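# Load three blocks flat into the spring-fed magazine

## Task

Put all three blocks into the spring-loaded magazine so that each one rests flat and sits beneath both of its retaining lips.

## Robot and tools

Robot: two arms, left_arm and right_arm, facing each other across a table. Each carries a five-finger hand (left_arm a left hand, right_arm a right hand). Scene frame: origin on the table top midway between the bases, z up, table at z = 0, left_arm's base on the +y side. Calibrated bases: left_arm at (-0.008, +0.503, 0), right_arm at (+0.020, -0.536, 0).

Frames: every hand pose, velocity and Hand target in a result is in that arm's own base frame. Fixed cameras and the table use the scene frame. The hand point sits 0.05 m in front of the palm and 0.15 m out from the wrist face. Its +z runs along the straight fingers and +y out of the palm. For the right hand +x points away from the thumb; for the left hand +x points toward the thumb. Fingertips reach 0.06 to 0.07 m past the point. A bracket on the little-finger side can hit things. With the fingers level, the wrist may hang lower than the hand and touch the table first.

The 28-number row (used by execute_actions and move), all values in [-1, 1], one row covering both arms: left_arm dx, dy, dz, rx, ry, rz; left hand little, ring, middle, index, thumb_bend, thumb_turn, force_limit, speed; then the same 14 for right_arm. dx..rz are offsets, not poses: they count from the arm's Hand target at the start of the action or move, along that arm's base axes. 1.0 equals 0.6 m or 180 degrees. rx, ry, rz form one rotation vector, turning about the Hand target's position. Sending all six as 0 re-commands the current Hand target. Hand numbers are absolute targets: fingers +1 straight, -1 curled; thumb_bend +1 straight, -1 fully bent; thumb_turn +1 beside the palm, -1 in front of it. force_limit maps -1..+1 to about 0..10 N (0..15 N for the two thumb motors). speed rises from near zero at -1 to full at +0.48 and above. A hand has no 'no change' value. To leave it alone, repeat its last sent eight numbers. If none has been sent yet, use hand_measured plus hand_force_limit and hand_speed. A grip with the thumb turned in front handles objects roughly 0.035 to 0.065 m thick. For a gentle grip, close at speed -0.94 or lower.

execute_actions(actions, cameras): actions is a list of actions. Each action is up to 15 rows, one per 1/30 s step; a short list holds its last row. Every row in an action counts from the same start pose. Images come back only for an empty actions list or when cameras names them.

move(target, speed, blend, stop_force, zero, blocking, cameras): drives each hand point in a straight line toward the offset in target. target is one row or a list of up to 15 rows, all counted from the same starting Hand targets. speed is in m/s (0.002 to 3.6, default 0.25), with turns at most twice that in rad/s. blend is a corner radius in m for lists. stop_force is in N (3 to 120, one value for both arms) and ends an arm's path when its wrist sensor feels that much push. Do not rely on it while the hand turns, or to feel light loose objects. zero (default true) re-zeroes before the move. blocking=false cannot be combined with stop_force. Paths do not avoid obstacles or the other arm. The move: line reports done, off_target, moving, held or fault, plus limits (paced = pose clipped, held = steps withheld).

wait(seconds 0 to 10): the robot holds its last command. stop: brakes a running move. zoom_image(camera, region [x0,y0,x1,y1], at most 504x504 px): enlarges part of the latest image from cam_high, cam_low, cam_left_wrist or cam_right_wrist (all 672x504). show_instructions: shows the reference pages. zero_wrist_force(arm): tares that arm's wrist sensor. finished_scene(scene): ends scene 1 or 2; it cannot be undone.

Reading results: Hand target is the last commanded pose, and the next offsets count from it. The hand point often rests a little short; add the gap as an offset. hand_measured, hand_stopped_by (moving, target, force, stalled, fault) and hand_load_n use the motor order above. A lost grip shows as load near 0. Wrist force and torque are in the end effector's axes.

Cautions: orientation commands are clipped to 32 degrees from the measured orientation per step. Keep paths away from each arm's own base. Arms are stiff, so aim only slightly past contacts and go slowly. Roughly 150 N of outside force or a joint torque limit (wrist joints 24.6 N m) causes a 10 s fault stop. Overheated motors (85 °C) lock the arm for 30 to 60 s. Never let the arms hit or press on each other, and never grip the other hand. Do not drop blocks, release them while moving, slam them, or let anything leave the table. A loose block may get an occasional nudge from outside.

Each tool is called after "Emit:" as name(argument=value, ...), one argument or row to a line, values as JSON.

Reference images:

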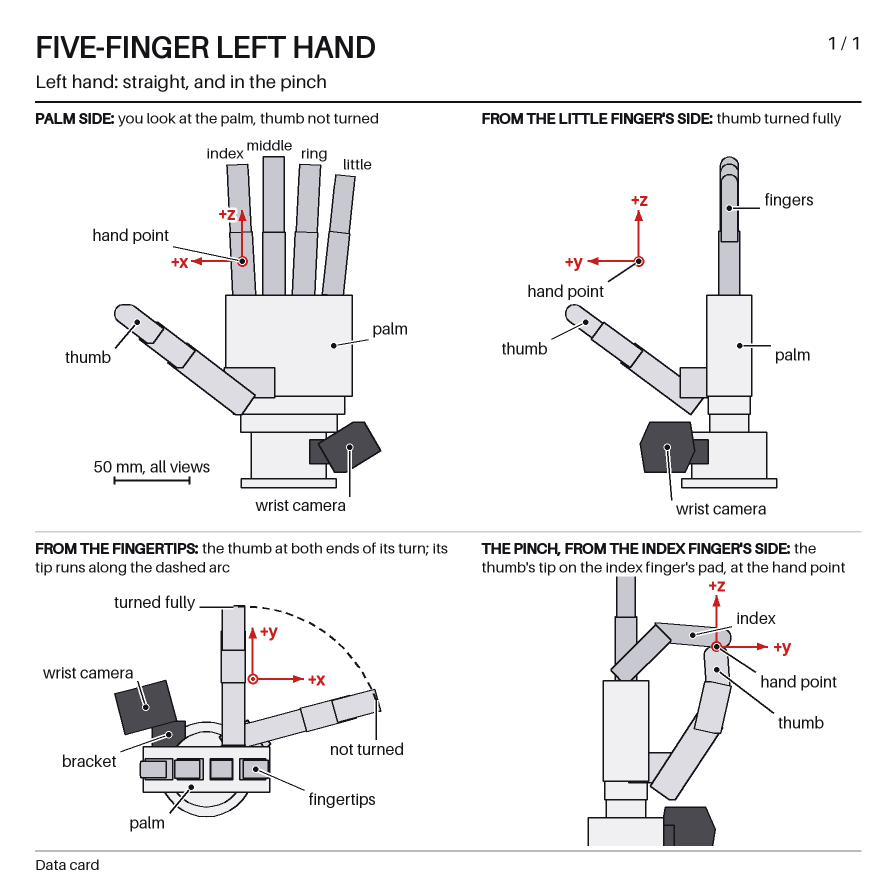

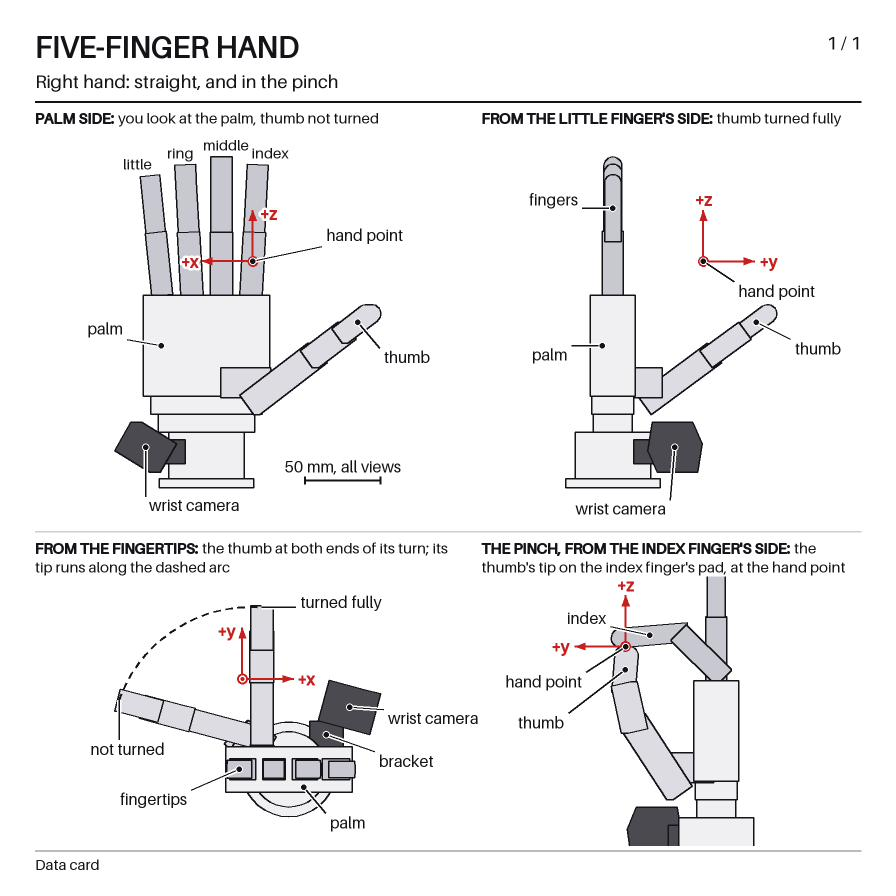

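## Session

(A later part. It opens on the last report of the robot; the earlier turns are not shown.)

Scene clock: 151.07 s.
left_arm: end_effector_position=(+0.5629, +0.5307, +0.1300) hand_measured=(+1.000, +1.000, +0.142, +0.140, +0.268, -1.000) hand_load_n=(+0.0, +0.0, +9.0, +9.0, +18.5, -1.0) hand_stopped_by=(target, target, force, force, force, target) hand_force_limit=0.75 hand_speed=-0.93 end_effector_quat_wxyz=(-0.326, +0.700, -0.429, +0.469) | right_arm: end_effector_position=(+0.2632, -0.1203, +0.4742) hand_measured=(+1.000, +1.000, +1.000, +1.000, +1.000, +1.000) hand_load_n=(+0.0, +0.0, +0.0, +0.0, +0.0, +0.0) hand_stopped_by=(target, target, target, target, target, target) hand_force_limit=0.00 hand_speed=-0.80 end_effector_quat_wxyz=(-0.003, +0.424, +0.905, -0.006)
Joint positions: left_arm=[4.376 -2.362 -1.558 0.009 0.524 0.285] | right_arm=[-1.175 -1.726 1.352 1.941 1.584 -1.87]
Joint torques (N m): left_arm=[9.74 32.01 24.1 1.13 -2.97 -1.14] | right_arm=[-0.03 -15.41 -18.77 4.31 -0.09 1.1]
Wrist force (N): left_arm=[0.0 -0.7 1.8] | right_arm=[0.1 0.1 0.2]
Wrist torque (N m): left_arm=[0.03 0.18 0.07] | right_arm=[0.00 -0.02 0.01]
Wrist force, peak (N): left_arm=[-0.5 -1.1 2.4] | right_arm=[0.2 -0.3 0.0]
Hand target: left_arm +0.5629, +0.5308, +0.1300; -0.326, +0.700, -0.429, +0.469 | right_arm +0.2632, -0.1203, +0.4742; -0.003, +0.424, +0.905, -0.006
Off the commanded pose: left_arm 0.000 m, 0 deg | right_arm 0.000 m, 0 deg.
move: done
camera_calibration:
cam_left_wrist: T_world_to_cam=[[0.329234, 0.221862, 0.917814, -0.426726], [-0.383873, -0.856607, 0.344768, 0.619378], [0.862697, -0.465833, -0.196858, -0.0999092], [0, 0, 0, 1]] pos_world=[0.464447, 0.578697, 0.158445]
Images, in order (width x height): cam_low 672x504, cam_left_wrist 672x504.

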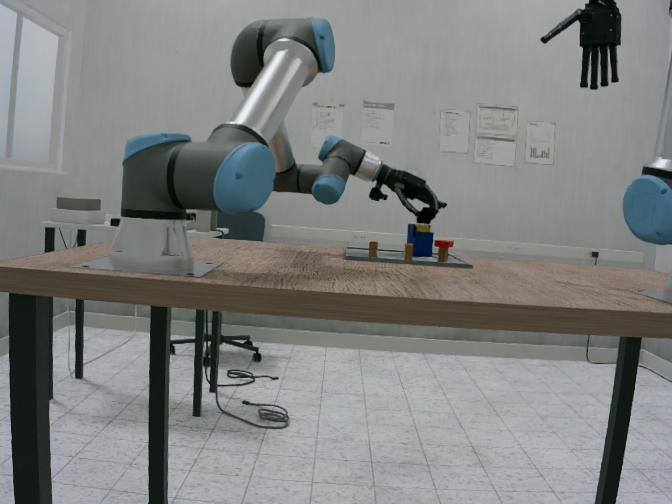

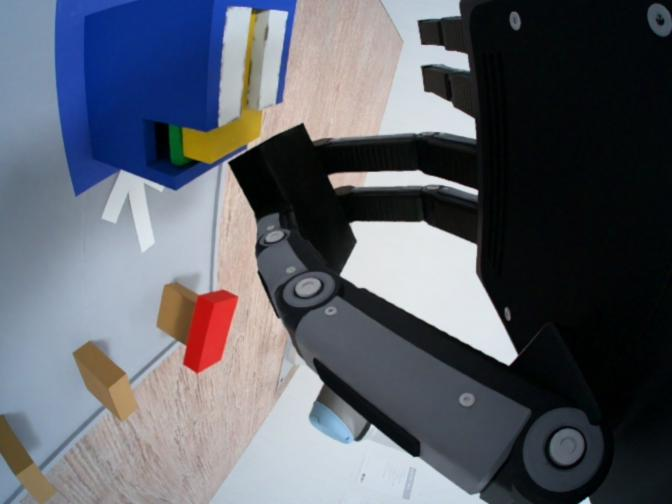

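Emit:
zoom_image(
  camera="cam_low",
  region=[412, 216, 436, 240],
)

Scaled by 21.000 from the camera's 672x504 image, which has a finer 960x720 frame.

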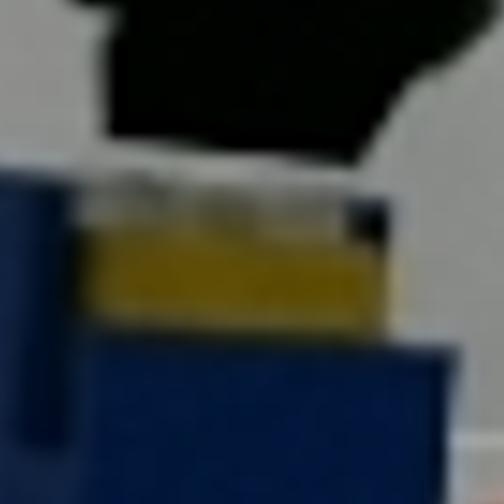

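Emit:
move(
  target=[0.00657,0.00113,-0.0117,0,0,0,1,1,0.05,0.05,-0.12,-1,0.75,-0.93,0,0,0,0,0,0,1,1,1,1,1,1,0,-0.8],
  speed=0.03,
  stop_force=6,
  cameras=["cam_left_wrist","cam_low"],
)

Emit:
zoom_image(
  camera="cam_left_wrist",
  region=[190, 50, 350, 210],
)

Emit:
zoom_image(
  camera="cam_low",
  region=[412, 216, 436, 240],
)

Scene clock: 165.47 s.
left_arm: end_effector_position=(+0.5668, +0.5315, +0.1229) hand_measured=(+1.000, +1.000, +0.142, +0.140, +0.268, -1.000) hand_load_n=(+0.0, +0.0, +9.0, +9.0, +19.0, -1.0) hand_stopped_by=(target, target, force, force, force, target) hand_force_limit=0.75 hand_speed=-0.93 end_effector_quat_wxyz=(-0.326, +0.700, -0.429, +0.469) | right_arm: end_effector_position=(+0.2632, -0.1203, +0.4742) hand_measured=(+1.000, +1.000, +1.000, +1.000, +1.000, +1.000) hand_load_n=(+0.0, +0.0, +0.0, +0.0, +0.0, +0.0) hand_stopped_by=(target, target, target, target, target, target) hand_force_limit=0.00 hand_speed=-0.80 end_effector_quat_wxyz=(-0.003, +0.424, +0.905, -0.006)
Joint positions: left_arm=[4.371 -2.38 -1.548 0.023 0.528 0.277] | right_arm=[-1.175 -1.726 1.352 1.941 1.584 -1.87]
Joint torques (N m): left_arm=[-10.19 34.29 23.45 4.39 1.18 -1.32] | right_arm=[-0.09 -15.53 -18.96 4.36 -0.01 1.15]
Wrist force (N): left_arm=[-0.3 -0.6 1.8] | right_arm=[0.0 -0.1 0.3]
Wrist torque (N m): left_arm=[0.05 0.22 0.05] | right_arm=[-0.02 -0.02 0.00]
Wrist force, peak (N): left_arm=[-0.1 -0.9 2.4] | right_arm=[0.3 -0.1 0.3]
Hand target: left_arm +0.5668, +0.5315, +0.1229; -0.326, +0.700, -0.429, +0.469 | right_arm +0.2632, -0.1203, +0.4742; -0.003, +0.424, +0.905, -0.006
Off the commanded pose: left_arm 0.000 m, 0 deg | right_arm 0.000 m, 0 deg.
move: done
camera_calibration:
cam_left_wrist: T_world_to_cam=[[0.329134, 0.222149, 0.91778, -0.421819], [-0.383828, -0.856544, 0.344975, 0.623958], [0.862755, -0.465813, -0.196651, -0.104455], [0, 0, 0, 1]] pos_world=[0.468447, 0.579498, 0.151346]
Images, in order (width x height): cam_low 672x504, cam_left_wrist 672x504.

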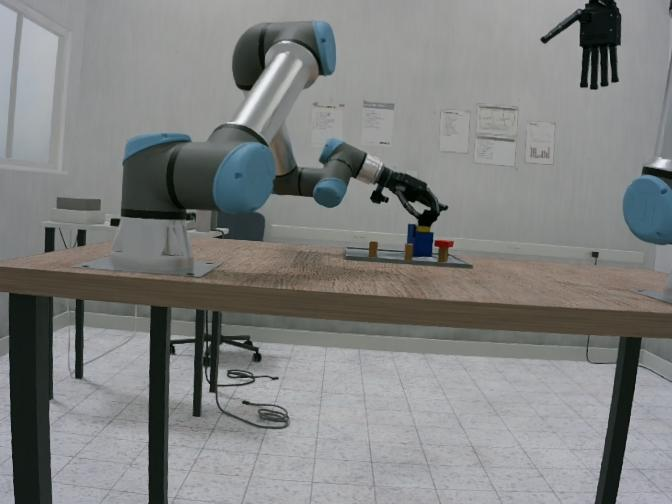

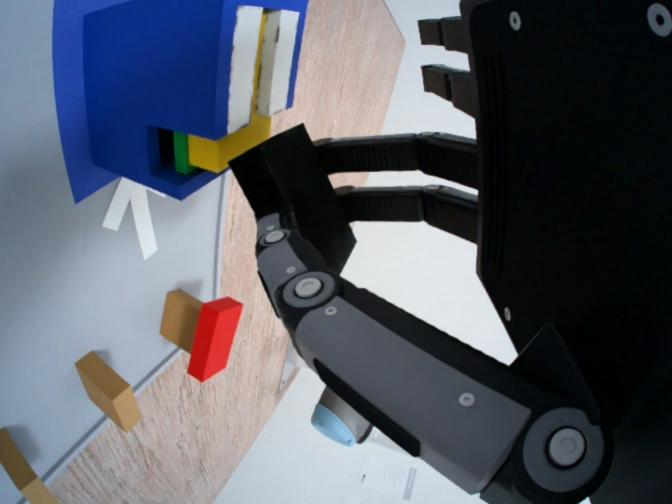

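Scaled by 3.150 from the camera's 672x504 image, which has a finer 960x720 frame.

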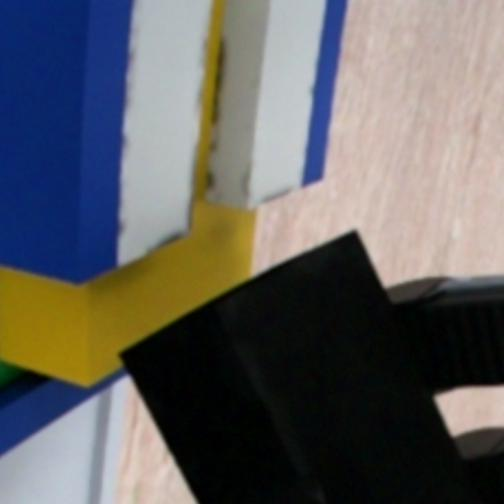

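Scaled by 21.000 from the camera's 672x504 image, which has a finer 960x720 frame.

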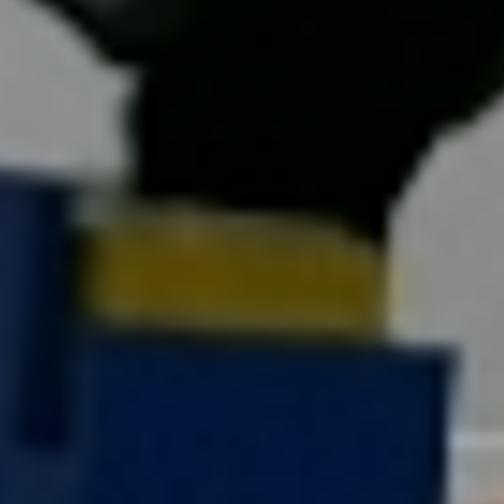

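Emit:
move(
  target=[0,0,-0.0067,0,0,0,1,1,0.05,0.05,-0.12,-1,0.75,-0.93,0,0,0,0,0,0,1,1,1,1,1,1,0,-0.8],
  speed=0.006,
  stop_force=3,
  cameras=["cam_left_wrist","cam_low"],
)

Emit:
zoom_image(
  camera="cam_left_wrist",
  region=[200, 80, 310, 190],
)

Emit:
zoom_image(
  camera="cam_low",
  region=[412, 216, 436, 240],
)

Scene clock: 171.93 s.
left_arm: end_effector_position=(+0.5668, +0.5315, +0.1200) hand_measured=(+1.000, +1.000, +0.142, +0.140, +0.268, -1.000) hand_load_n=(+0.0, +0.0, +9.0, +9.5, +18.5, -1.0) hand_stopped_by=(target, target, force, force, force, target) hand_force_limit=0.75 hand_speed=-0.93 end_effector_quat_wxyz=(-0.326, +0.700, -0.429, +0.469) | right_arm: end_effector_position=(+0.2632, -0.1203, +0.4742) hand_measured=(+1.000, +1.000, +1.000, +1.000, +1.000, +1.000) hand_load_n=(+0.5, +0.0, +0.0, +0.0, -0.5, +0.0) hand_stopped_by=(target, target, target, target, target, target) hand_force_limit=0.00 hand_speed=-0.80 end_effector_quat_wxyz=(-0.003, +0.424, +0.905, -0.006)
Joint positions: left_arm=[4.371 -2.385 -1.548 0.028 0.528 0.277] | right_arm=[-1.175 -1.726 1.352 1.941 1.584 -1.87]
Joint torques (N m): left_arm=[-8.26 52.98 16.42 -0.07 0.94 0.29] | right_arm=[0.16 -15.75 -18.41 4.47 -0.03 1.12]
Wrist force (N): left_arm=[1.4 -3.2 0.4] | right_arm=[0.0 0.1 0.2]
Wrist torque (N m): left_arm=[0.06 0.20 0.12] | right_arm=[0.00 0.00 0.00]
Wrist force, peak (N): left_arm=[2.1 -4.2 0.0] | right_arm=[0.2 0.1 0.4]
Hand target: left_arm +0.5668, +0.5315, +0.1200; -0.326, +0.700, -0.429, +0.469 (not the last commanded pose) | right_arm +0.2632, -0.1203, +0.4742; -0.003, +0.424, +0.905, -0.006
Off the commanded pose: left_arm 0.001 m, 0 deg | right_arm 0.000 m, 0 deg.
move: contact (left_arm)
camera_calibration:
cam_left_wrist: T_world_to_cam=[[0.329134, 0.222149, 0.91778, -0.419158], [-0.383828, -0.856544, 0.344975, 0.624959], [0.862755, -0.465813, -0.196651, -0.105025], [0, 0, 0, 1]] pos_world=[0.468447, 0.579498, 0.148446]
Images, in order (width x height): cam_low 672x504, cam_left_wrist 672x504.

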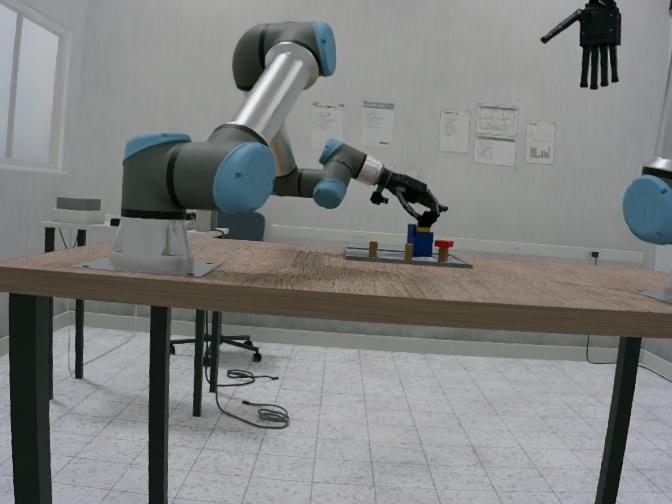

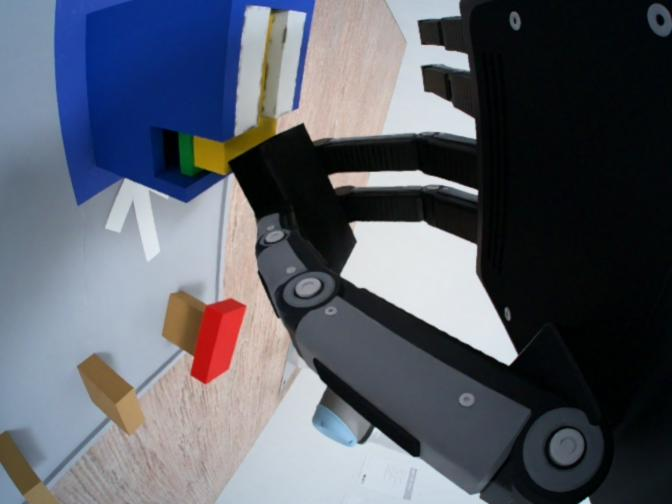

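Scaled by 4.582 from the camera's 672x504 image, which has a finer 960x720 frame.

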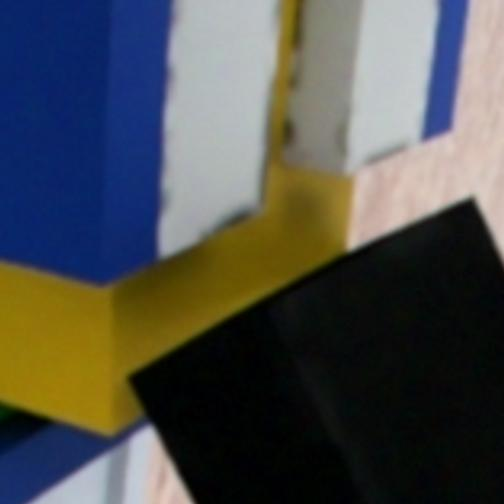

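Scaled by 21.000 from the camera's 672x504 image, which has a finer 960x720 frame.

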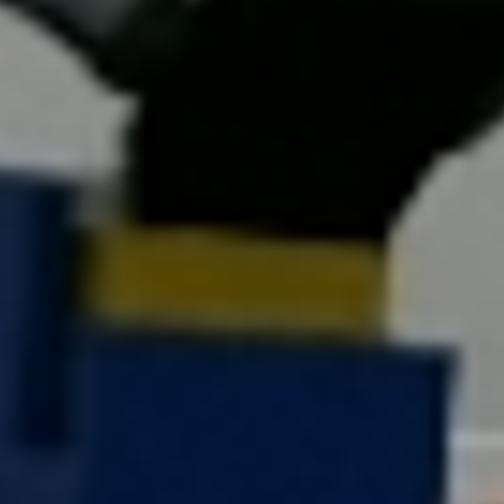

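Emit:
move(
  target=[-0.0026,-0.00045,0.0025,0.00236,-0.01368,0,1,1,0.05,0.05,-0.12,-1,0.75,-0.93,0,0,0,0,0,0,1,1,1,1,1,1,0,-0.8],
  speed=0.03,
  cameras=["cam_left_wrist","cam_low"],
)

Emit:
zoom_image(
  camera="cam_left_wrist",
  region=[200, 80, 310, 190],
)

Emit:
zoom_image(
  camera="cam_low",
  region=[412, 216, 436, 240],
)

Scene clock: 176.43 s.
left_arm: end_effector_position=(+0.5653, +0.5312, +0.1215) hand_measured=(+1.000, +1.000, +0.142, +0.140, +0.268, -1.000) hand_load_n=(+0.0, +0.0, +8.5, +9.0, +18.5, -0.5) hand_stopped_by=(target, target, force, force, force, target) hand_force_limit=0.75 hand_speed=-0.93 end_effector_quat_wxyz=(-0.337, +0.689, -0.424, +0.482) end_effector_velocity=(+0.002, -0.002, +0.000) end_effector_angular_velocity=(+0.000, -0.001, -0.002) | right_arm: end_effector_position=(+0.2632, -0.1203, +0.4742) hand_measured=(+1.000, +1.000, +1.000, +1.000, +1.000, +1.000) hand_load_n=(+0.0, +0.0, +0.0, +0.0, +0.0, +0.0) hand_stopped_by=(target, target, target, target, target, target) hand_force_limit=0.00 hand_speed=-0.80 end_effector_quat_wxyz=(-0.003, +0.424, +0.905, -0.006)
Joint positions: left_arm=[4.38 -2.405 -1.549 0.109 0.496 0.232] | right_arm=[-1.175 -1.726 1.352 1.941 1.584 -1.87]
Joint velocities: left_arm=[-0.003 -0.001 -0.001 0.005 0 -0.003] | right_arm=[within noise]
Joint torques (N m): left_arm=[9.79 32.96 23.74 4.4 -2.98 -1.22] | right_arm=[-0.06 -16.04 -18.64 4.32 -0.14 1.13]
Wrist force (N): left_arm=[-0.1 -0.8 1.6] | right_arm=[0.0 0.0 0.3]
Wrist torque (N m): left_arm=[0.02 0.17 0.07] | right_arm=[-0.01 -0.01 0.00]
Wrist force, peak (N): left_arm=[1.6 -3.7 0.7] | right_arm=[0.2 -0.2 0.3]
Hand target: left_arm +0.5653, +0.5312, +0.1215; -0.337, +0.689, -0.424, +0.482 | right_arm +0.2632, -0.1203, +0.4742; -0.003, +0.424, +0.905, -0.006
Off the commanded pose: left_arm 0.000 m, 0 deg | right_arm 0.000 m, 0 deg.
move: done
camera_calibration:
cam_left_wrist: T_world_to_cam=[[0.289635, 0.215313, 0.932605, -0.395789], [-0.398126, -0.858975, 0.321958, 0.635727], [0.870406, -0.464544, -0.163068, -0.112636], [0, 0, 0, 1]] pos_world=[0.465773, 0.578968, 0.14607]
Images, in order (width x height): cam_low 672x504, cam_left_wrist 672x504.

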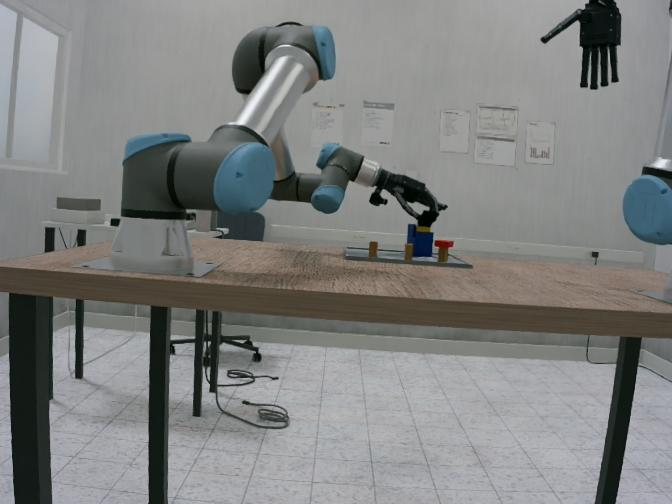

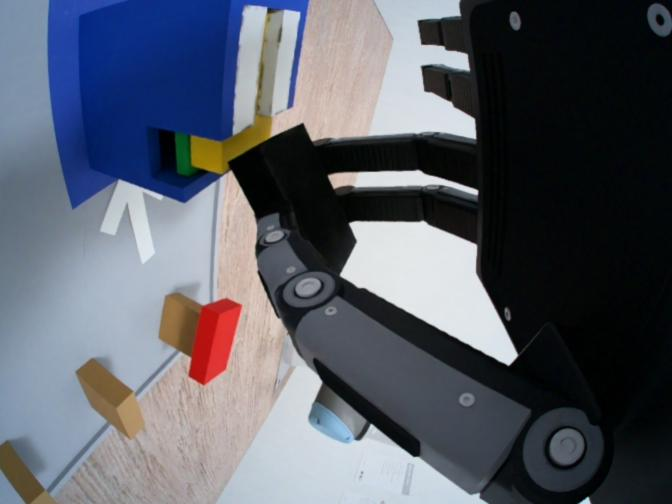

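Scaled by 4.582 from the camera's 672x504 image, which has a finer 960x720 frame.

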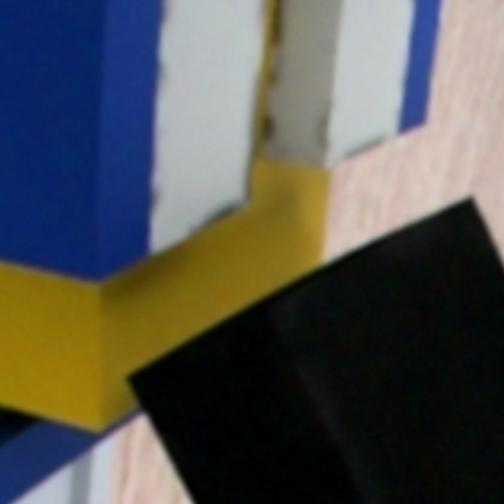

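Scaled by 21.000 from the camera's 672x504 image, which has a finer 960x720 frame.

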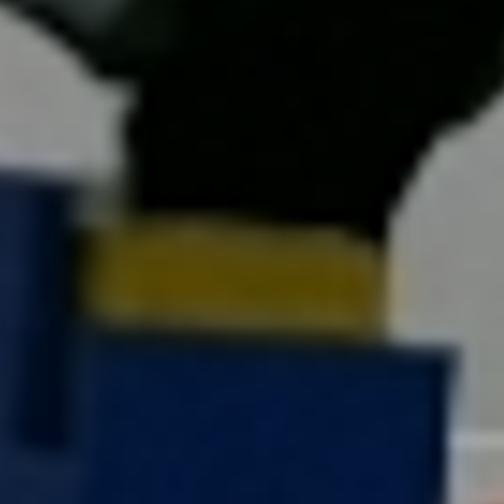

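Emit:
move(
  target=[0,0,-0.0283,0,0,0,1,1,0.05,0.05,-0.12,-1,0.75,-0.93,0,0,0,0,0,0,1,1,1,1,1,1,0,-0.8],
  speed=0.012,
  stop_force=11,
  cameras=["cam_left_wrist","cam_low"],
)

Emit:
zoom_image(
  camera="cam_left_wrist",
  region=[200, 80, 310, 190],
)

Emit:
zoom_image(
  camera="cam_low",
  region=[412, 216, 436, 240],
)

Scene clock: 183.93 s.
left_arm: end_effector_position=(+0.5653, +0.5312, +0.1045) hand_measured=(+1.000, +1.000, +0.142, +0.142, +0.268, -1.000) hand_load_n=(-0.5, +0.0, +9.0, +10.0, +17.0, +0.0) hand_stopped_by=(target, target, force, force, force, target) hand_force_limit=0.75 hand_speed=-0.93 end_effector_quat_wxyz=(-0.337, +0.689, -0.424, +0.482) | right_arm: end_effector_position=(+0.2632, -0.1203, +0.4742) hand_measured=(+1.000, +1.000, +1.000, +1.000, +1.000, +1.000) hand_load_n=(+0.0, +0.0, +0.0, +0.0, +0.0, +0.0) hand_stopped_by=(target, target, target, target, target, target) hand_force_limit=0.00 hand_speed=-0.80 end_effector_quat_wxyz=(-0.003, +0.424, +0.905, -0.006)
Joint positions: left_arm=[4.38 -2.434 -1.548 0.138 0.496 0.232] | right_arm=[-1.175 -1.726 1.352 1.941 1.584 -1.87]
Joint torques (N m): left_arm=[11.77 31.28 21.64 3.47 1.42 -1.29] | right_arm=[-0.49 -15.81 -19.03 4.39 0.01 1.19]
Wrist force (N): left_arm=[3.1 -6.1 0.4] | right_arm=[0.0 0.2 0.1]
Wrist torque (N m): left_arm=[-0.12 0.21 0.17] | right_arm=[0.02 -0.01 0.01]
Wrist force, peak (N): left_arm=[3.2 -6.6 0.6] | right_arm=[0.1 -0.2 0.4]
Hand target: left_arm +0.5653, +0.5312, +0.1045; -0.337, +0.689, -0.424, +0.482 | right_arm +0.2632, -0.1203, +0.4742; -0.003, +0.424, +0.905, -0.006
Off the commanded pose: left_arm 0.000 m, 0 deg | right_arm 0.000 m, 0 deg.
move: done
camera_calibration:
cam_left_wrist: T_world_to_cam=[[0.289333, 0.215223, 0.932719, -0.379757], [-0.398139, -0.859055, 0.32173, 0.641281], [0.870501, -0.464439, -0.162865, -0.115539], [0, 0, 0, 1]] pos_world=[0.465772, 0.578968, 0.12907]
Images, in order (width x height): cam_low 672x504, cam_left_wrist 672x504.

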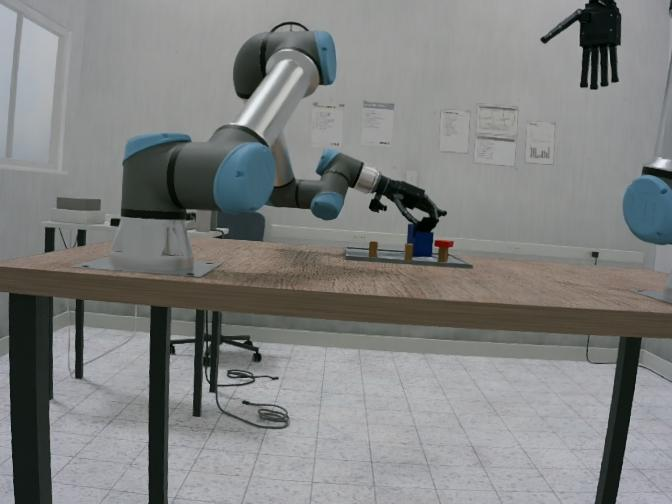

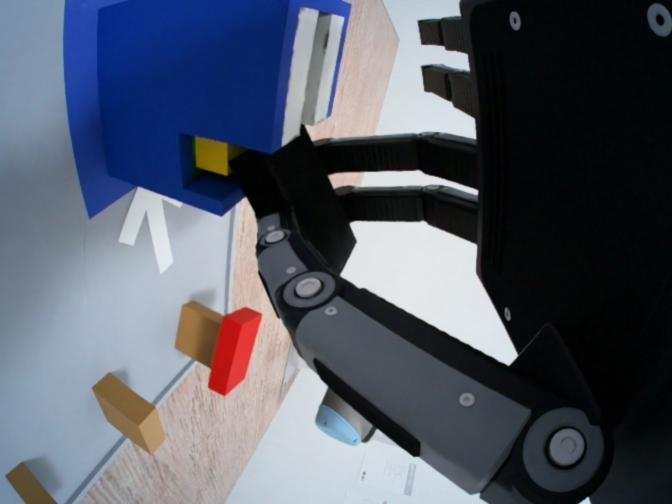

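Scaled by 4.582 from the camera's 672x504 image, which has a finer 960x720 frame.

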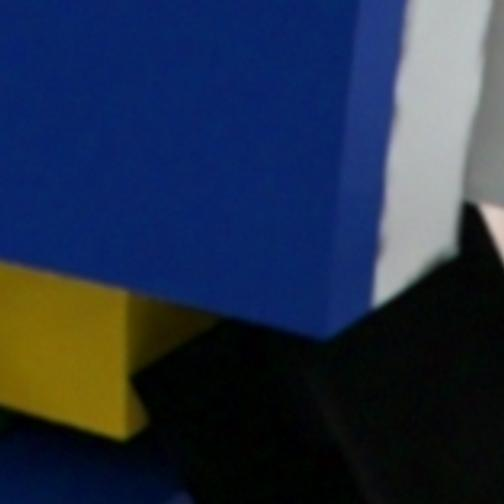

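Scaled by 21.000 from the camera's 672x504 image, which has a finer 960x720 frame.

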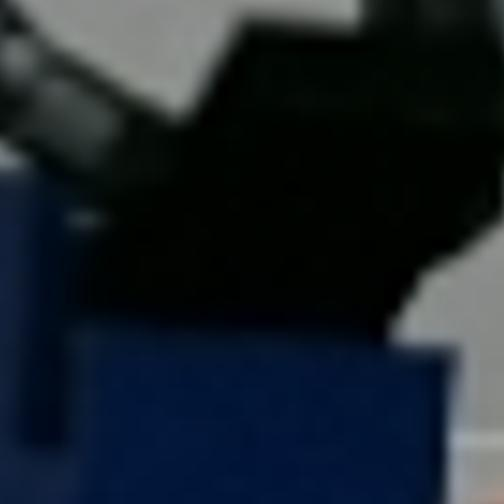

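Emit:
move(
  target=[-0.00156,0.00903,0,0,0,0,1,1,0.05,0.05,-0.12,-1,0.75,-0.93,0,0,0,0,0,0,1,1,1,1,1,1,0,-0.8],
  speed=0.007,
  stop_force=7,
  cameras=["cam_left_wrist","cam_low"],
)

Emit:
zoom_image(
  camera="cam_left_wrist",
  region=[200, 80, 310, 190],
)

Emit:
zoom_image(
  camera="cam_low",
  region=[412, 216, 436, 240],
)

Scene clock: 186.77 s.
left_arm: end_effector_position=(+0.5645, +0.5358, +0.1046) hand_measured=(+1.000, +1.000, +0.142, +0.142, +0.268, -1.000) hand_load_n=(+0.0, -0.5, +9.0, +9.5, +17.0, +1.5) hand_stopped_by=(target, target, force, force, force, target) hand_force_limit=0.75 hand_speed=-0.93 end_effector_quat_wxyz=(-0.337, +0.689, -0.424, +0.482) | right_arm: end_effector_position=(+0.2632, -0.1203, +0.4742) hand_measured=(+1.000, +1.000, +1.000, +1.000, +1.000, +1.000) hand_load_n=(+0.0, +0.0, +0.0, +0.5, +0.0, +0.0) hand_stopped_by=(target, target, target, target, target, target) hand_force_limit=0.00 hand_speed=-0.80 end_effector_quat_wxyz=(-0.003, +0.424, +0.905, -0.006)
Joint positions: left_arm=[4.384 -2.439 -1.536 0.127 0.493 0.236] | right_arm=[-1.175 -1.726 1.352 1.941 1.584 -1.87]
Joint torques (N m): left_arm=[-6.64 53.37 7.95 4 2.95 -0.78] | right_arm=[-0.27 -16.33 -18.66 4.36 0 1.14]
Wrist force (N): left_arm=[7.5 -3.3 -0.8] | right_arm=[0.0 0.1 0.2]
Wrist torque (N m): left_arm=[-0.14 0.33 -0.09] | right_arm=[0.00 -0.01 0.01]
Wrist force, peak (N): left_arm=[10.2 -3.7 -0.6] | right_arm=[-0.2 0.0 0.4]
Hand target: left_arm +0.5645, +0.5358, +0.1046; -0.337, +0.689, -0.424, +0.482 (not the last commanded pose) | right_arm +0.2632, -0.1203, +0.4742; -0.003, +0.424, +0.905, -0.006
Off the commanded pose: left_arm 0.001 m, 0 deg | right_arm 0.000 m, 0 deg.
move: contact (left_arm)
camera_calibration:
cam_left_wrist: T_world_to_cam=[[0.289293, 0.215237, 0.932728, -0.380527], [-0.398279, -0.858983, 0.321749, 0.645021], [0.87045, -0.464566, -0.162773, -0.112573], [0, 0, 0, 1]] pos_world=[0.464971, 0.583668, 0.12907]
Images, in order (width x height): cam_low 672x504, cam_left_wrist 672x504.

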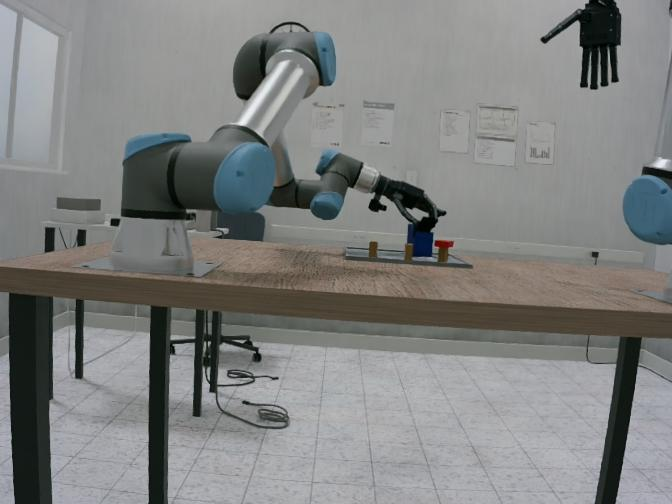

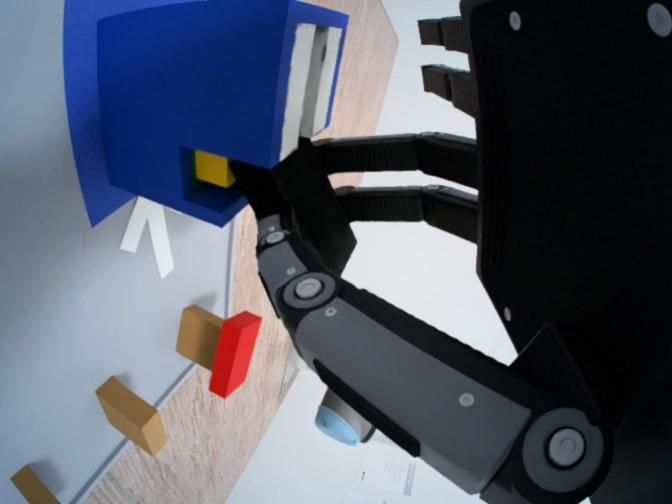

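Scaled by 4.582 from the camera's 672x504 image, which has a finer 960x720 frame.

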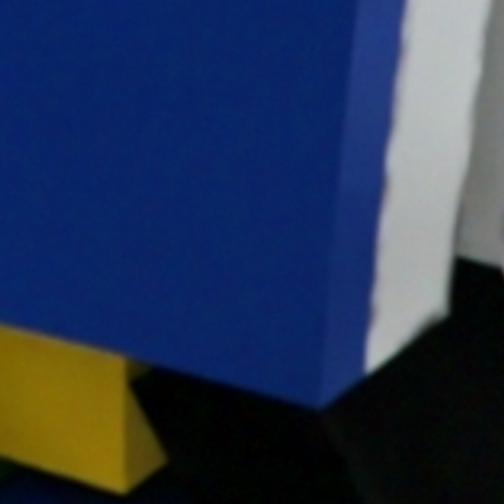

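Scaled by 21.000 from the camera's 672x504 image, which has a finer 960x720 frame.

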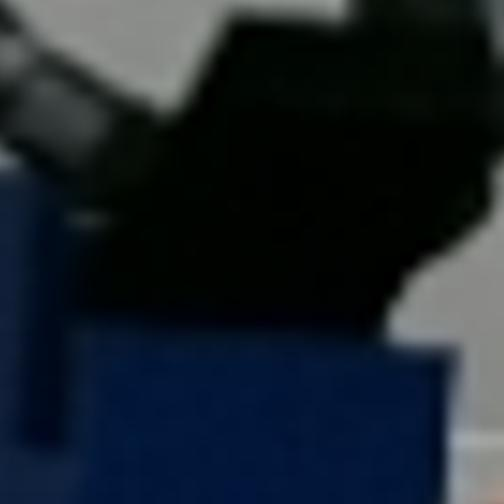

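Emit:
move(
  target=[-0.00043,0.00246,0,0,0,0,1,1,0.05,0.05,-0.12,-1,0.75,-0.93,0,0,0,0,0,0,1,1,1,1,1,1,0,-0.8],
  speed=0.006,
  stop_force=8,
  cameras=["cam_left_wrist","cam_low"],
)

Emit:
zoom_image(
  camera="cam_left_wrist",
  region=[200, 80, 310, 190],
)

Scene clock: 193.30 s.
left_arm: end_effector_position=(+0.5642, +0.5373, +0.1046) hand_measured=(+1.000, +1.000, +0.142, +0.142, +0.268, -1.000) hand_load_n=(+0.0, +0.0, +10.0, +7.5, +17.0, +3.5) hand_stopped_by=(target, target, force, force, force, target) hand_force_limit=0.75 hand_speed=-0.93 end_effector_quat_wxyz=(-0.337, +0.689, -0.424, +0.482) | right_arm: end_effector_position=(+0.2632, -0.1203, +0.4742) hand_measured=(+1.000, +1.000, +1.000, +1.000, +1.000, +1.000) hand_load_n=(+0.0, -0.5, +0.0, +0.0, +0.0, +0.0) hand_stopped_by=(target, target, target, target, target, target) hand_force_limit=0.00 hand_speed=-0.80 end_effector_quat_wxyz=(-0.003, +0.424, +0.905, -0.006)
Joint positions: left_arm=[4.385 -2.441 -1.533 0.123 0.492 0.238] | right_arm=[-1.175 -1.726 1.352 1.941 1.584 -1.87]
Joint torques (N m): left_arm=[16.57 28.85 24.72 0.14 0.33 2.17] | right_arm=[-0.5 -16.48 -18.66 4.37 -0.03 1.17]
Wrist force (N): left_arm=[11.3 -2.5 -1.7] | right_arm=[0.1 0.0 -0.2]
Wrist torque (N m): left_arm=[-0.12 0.44 -0.15] | right_arm=[0.00 -0.01 0.00]
Wrist force, peak (N): left_arm=[11.5 -2.9 -1.9] | right_arm=[0.2 -0.1 0.4]
Hand target: left_arm +0.5642, +0.5373, +0.1046; -0.337, +0.689, -0.424, +0.482 | right_arm +0.2632, -0.1203, +0.4742; -0.003, +0.424, +0.905, -0.006
Off the commanded pose: left_arm 0.000 m, 0 deg | right_arm 0.000 m, 0 deg.
move: done
camera_calibration:
cam_left_wrist: T_world_to_cam=[[0.289293, 0.215237, 0.932728, -0.380771], [-0.398279, -0.858983, 0.321749, 0.646144], [0.87045, -0.464566, -0.162773, -0.111749], [0, 0, 0, 1]] pos_world=[0.464771, 0.585068, 0.12907]
Images, in order (width x height): cam_low 672x504, cam_left_wrist 672x504.

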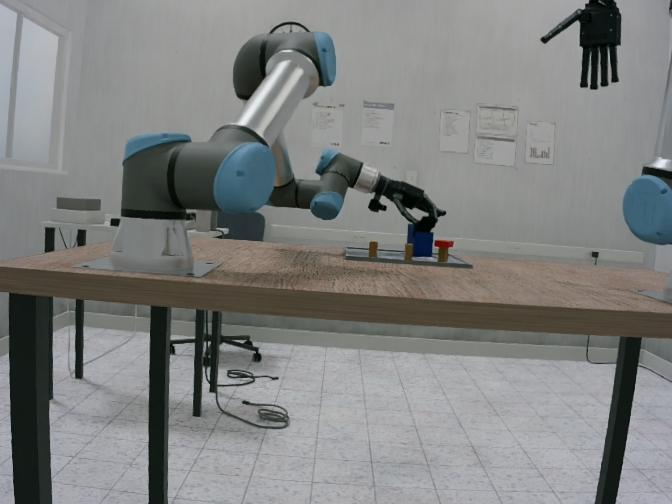

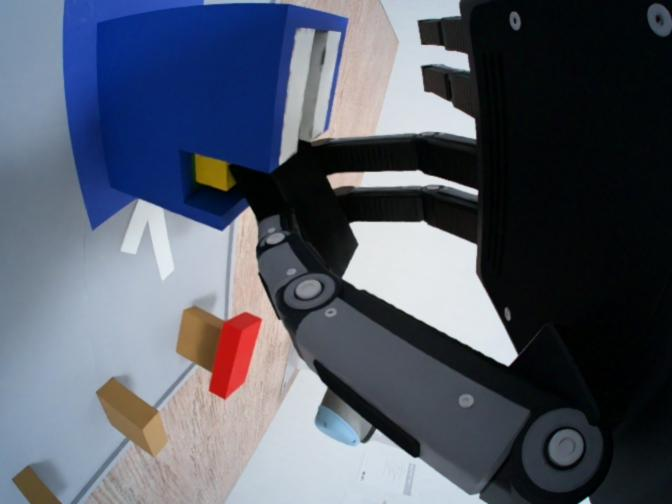

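Scaled by 4.582 from the camera's 672x504 image, which has a finer 960x720 frame.

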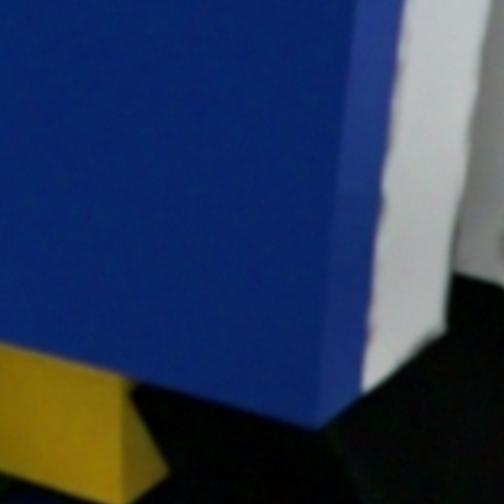

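Emit:
zoom_image(
  camera="cam_left_wrist",
  region=[220, 80, 420, 280],
)

Emit:
zoom_image(
  camera="cam_low",
  region=[405, 205, 440, 240],
)

Scaled by 2.520 from the camera's 672x504 image, which has a finer 960x720 frame.

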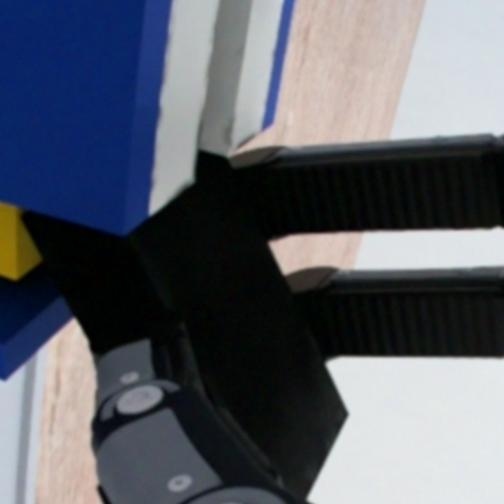

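Scaled by 14.400 from the camera's 672x504 image, which has a finer 960x720 frame.

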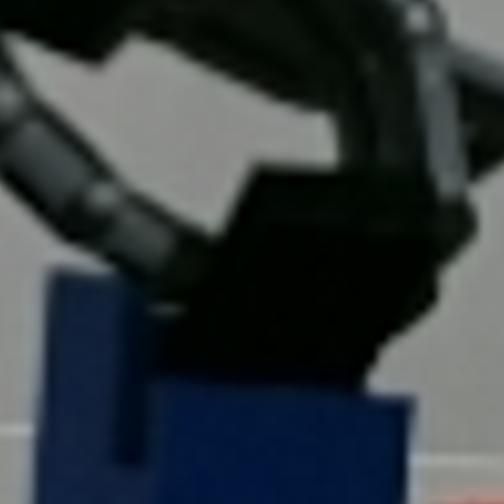

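Emit:
move(
  target=[0,0,0.0083,0,0,0,1,1,0.05,0.05,-0.12,-1,0.75,-0.93,0,0,0,0,0,0,1,1,1,1,1,1,0,-0.8],
  speed=0.006,
  stop_force=4,
  cameras=["cam_left_wrist","cam_low"],
)

Emit:
zoom_image(
  camera="cam_left_wrist",
  region=[200, 80, 310, 190],
)

Emit:
zoom_image(
  camera="cam_left_wrist",
  region=[220, 80, 420, 280],
)

Scene clock: 202.63 s.
left_arm: end_effector_position=(+0.5642, +0.5373, +0.1050) hand_measured=(+1.000, +1.000, +0.142, +0.142, +0.268, -1.000) hand_load_n=(+0.0, +0.0, +10.0, +8.0, +16.5, +3.0) hand_stopped_by=(target, target, force, force, force, target) hand_force_limit=0.75 hand_speed=-0.93 end_effector_quat_wxyz=(-0.337, +0.689, -0.424, +0.482) | right_arm: end_effector_position=(+0.2632, -0.1203, +0.4742) hand_measured=(+1.000, +1.000, +1.000, +1.000, +1.000, +1.000) hand_load_n=(+0.0, +0.0, -0.5, +0.0, +0.0, +0.0) hand_stopped_by=(target, target, target, target, target, target) hand_force_limit=0.00 hand_speed=-0.80 end_effector_quat_wxyz=(-0.003, +0.424, +0.905, -0.006)
Joint positions: left_arm=[4.385 -2.44 -1.533 0.122 0.492 0.238] | right_arm=[-1.175 -1.726 1.352 1.941 1.584 -1.87]
Joint torques (N m): left_arm=[12.18 30.09 19.79 3.92 0.28 1.85] | right_arm=[-0.27 -16.2 -18.73 4.3 -0.06 1.07]
Wrist force (N): left_arm=[9.8 -3.5 -1.1] | right_arm=[0.1 -0.1 0.3]
Wrist torque (N m): left_arm=[-0.14 0.39 -0.11] | right_arm=[-0.02 -0.03 0.01]
Wrist force, peak (N): left_arm=[11.7 -3.0 -2.0] | right_arm=[0.1 -0.1 0.4]
Hand target: left_arm +0.5642, +0.5373, +0.1050; -0.337, +0.689, -0.424, +0.482 (not the last commanded pose) | right_arm +0.2632, -0.1203, +0.4742; -0.003, +0.424, +0.905, -0.006
Off the commanded pose: left_arm 0.005 m, 0 deg | right_arm 0.000 m, 0 deg.
move: contact (left_arm)
camera_calibration:
cam_left_wrist: T_world_to_cam=[[0.289407, 0.215476, 0.932638, -0.381326], [-0.398199, -0.858922, 0.32201, 0.645909], [0.870449, -0.464568, -0.162776, -0.111681], [0, 0, 0, 1]] pos_world=[0.464772, 0.585069, 0.129471]
Images, in order (width x height): cam_low 672x504, cam_left_wrist 672x504.

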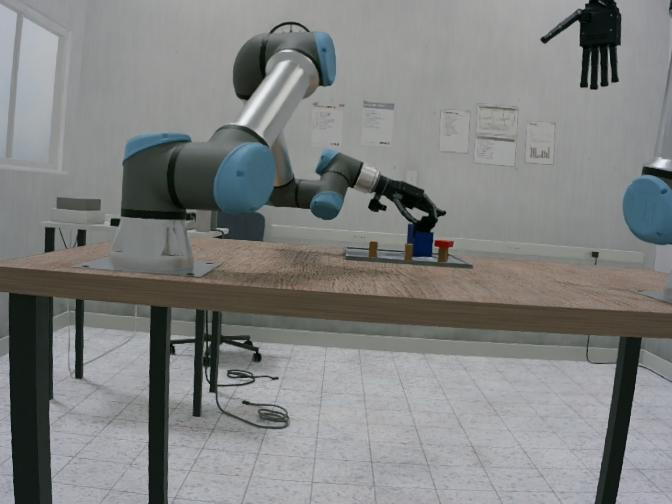

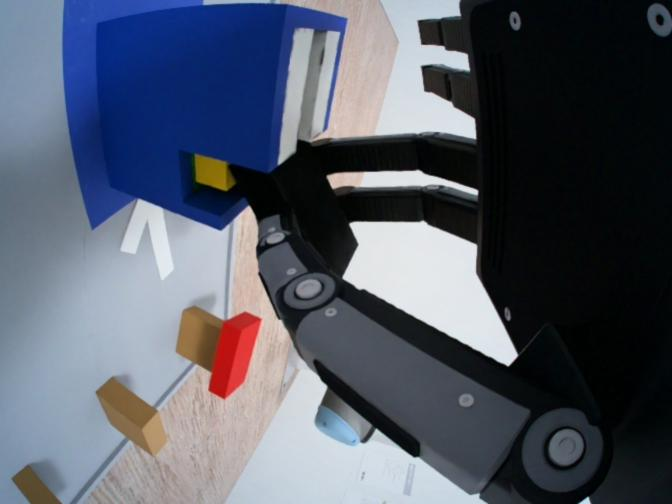

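Scaled by 4.582 from the camera's 672x504 image, which has a finer 960x720 frame.

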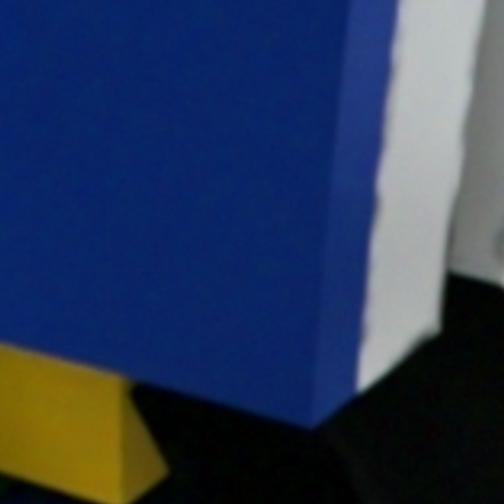

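Scaled by 2.520 from the camera's 672x504 image, which has a finer 960x720 frame.

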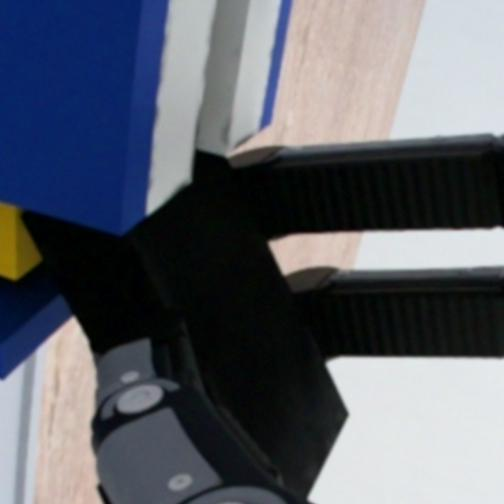

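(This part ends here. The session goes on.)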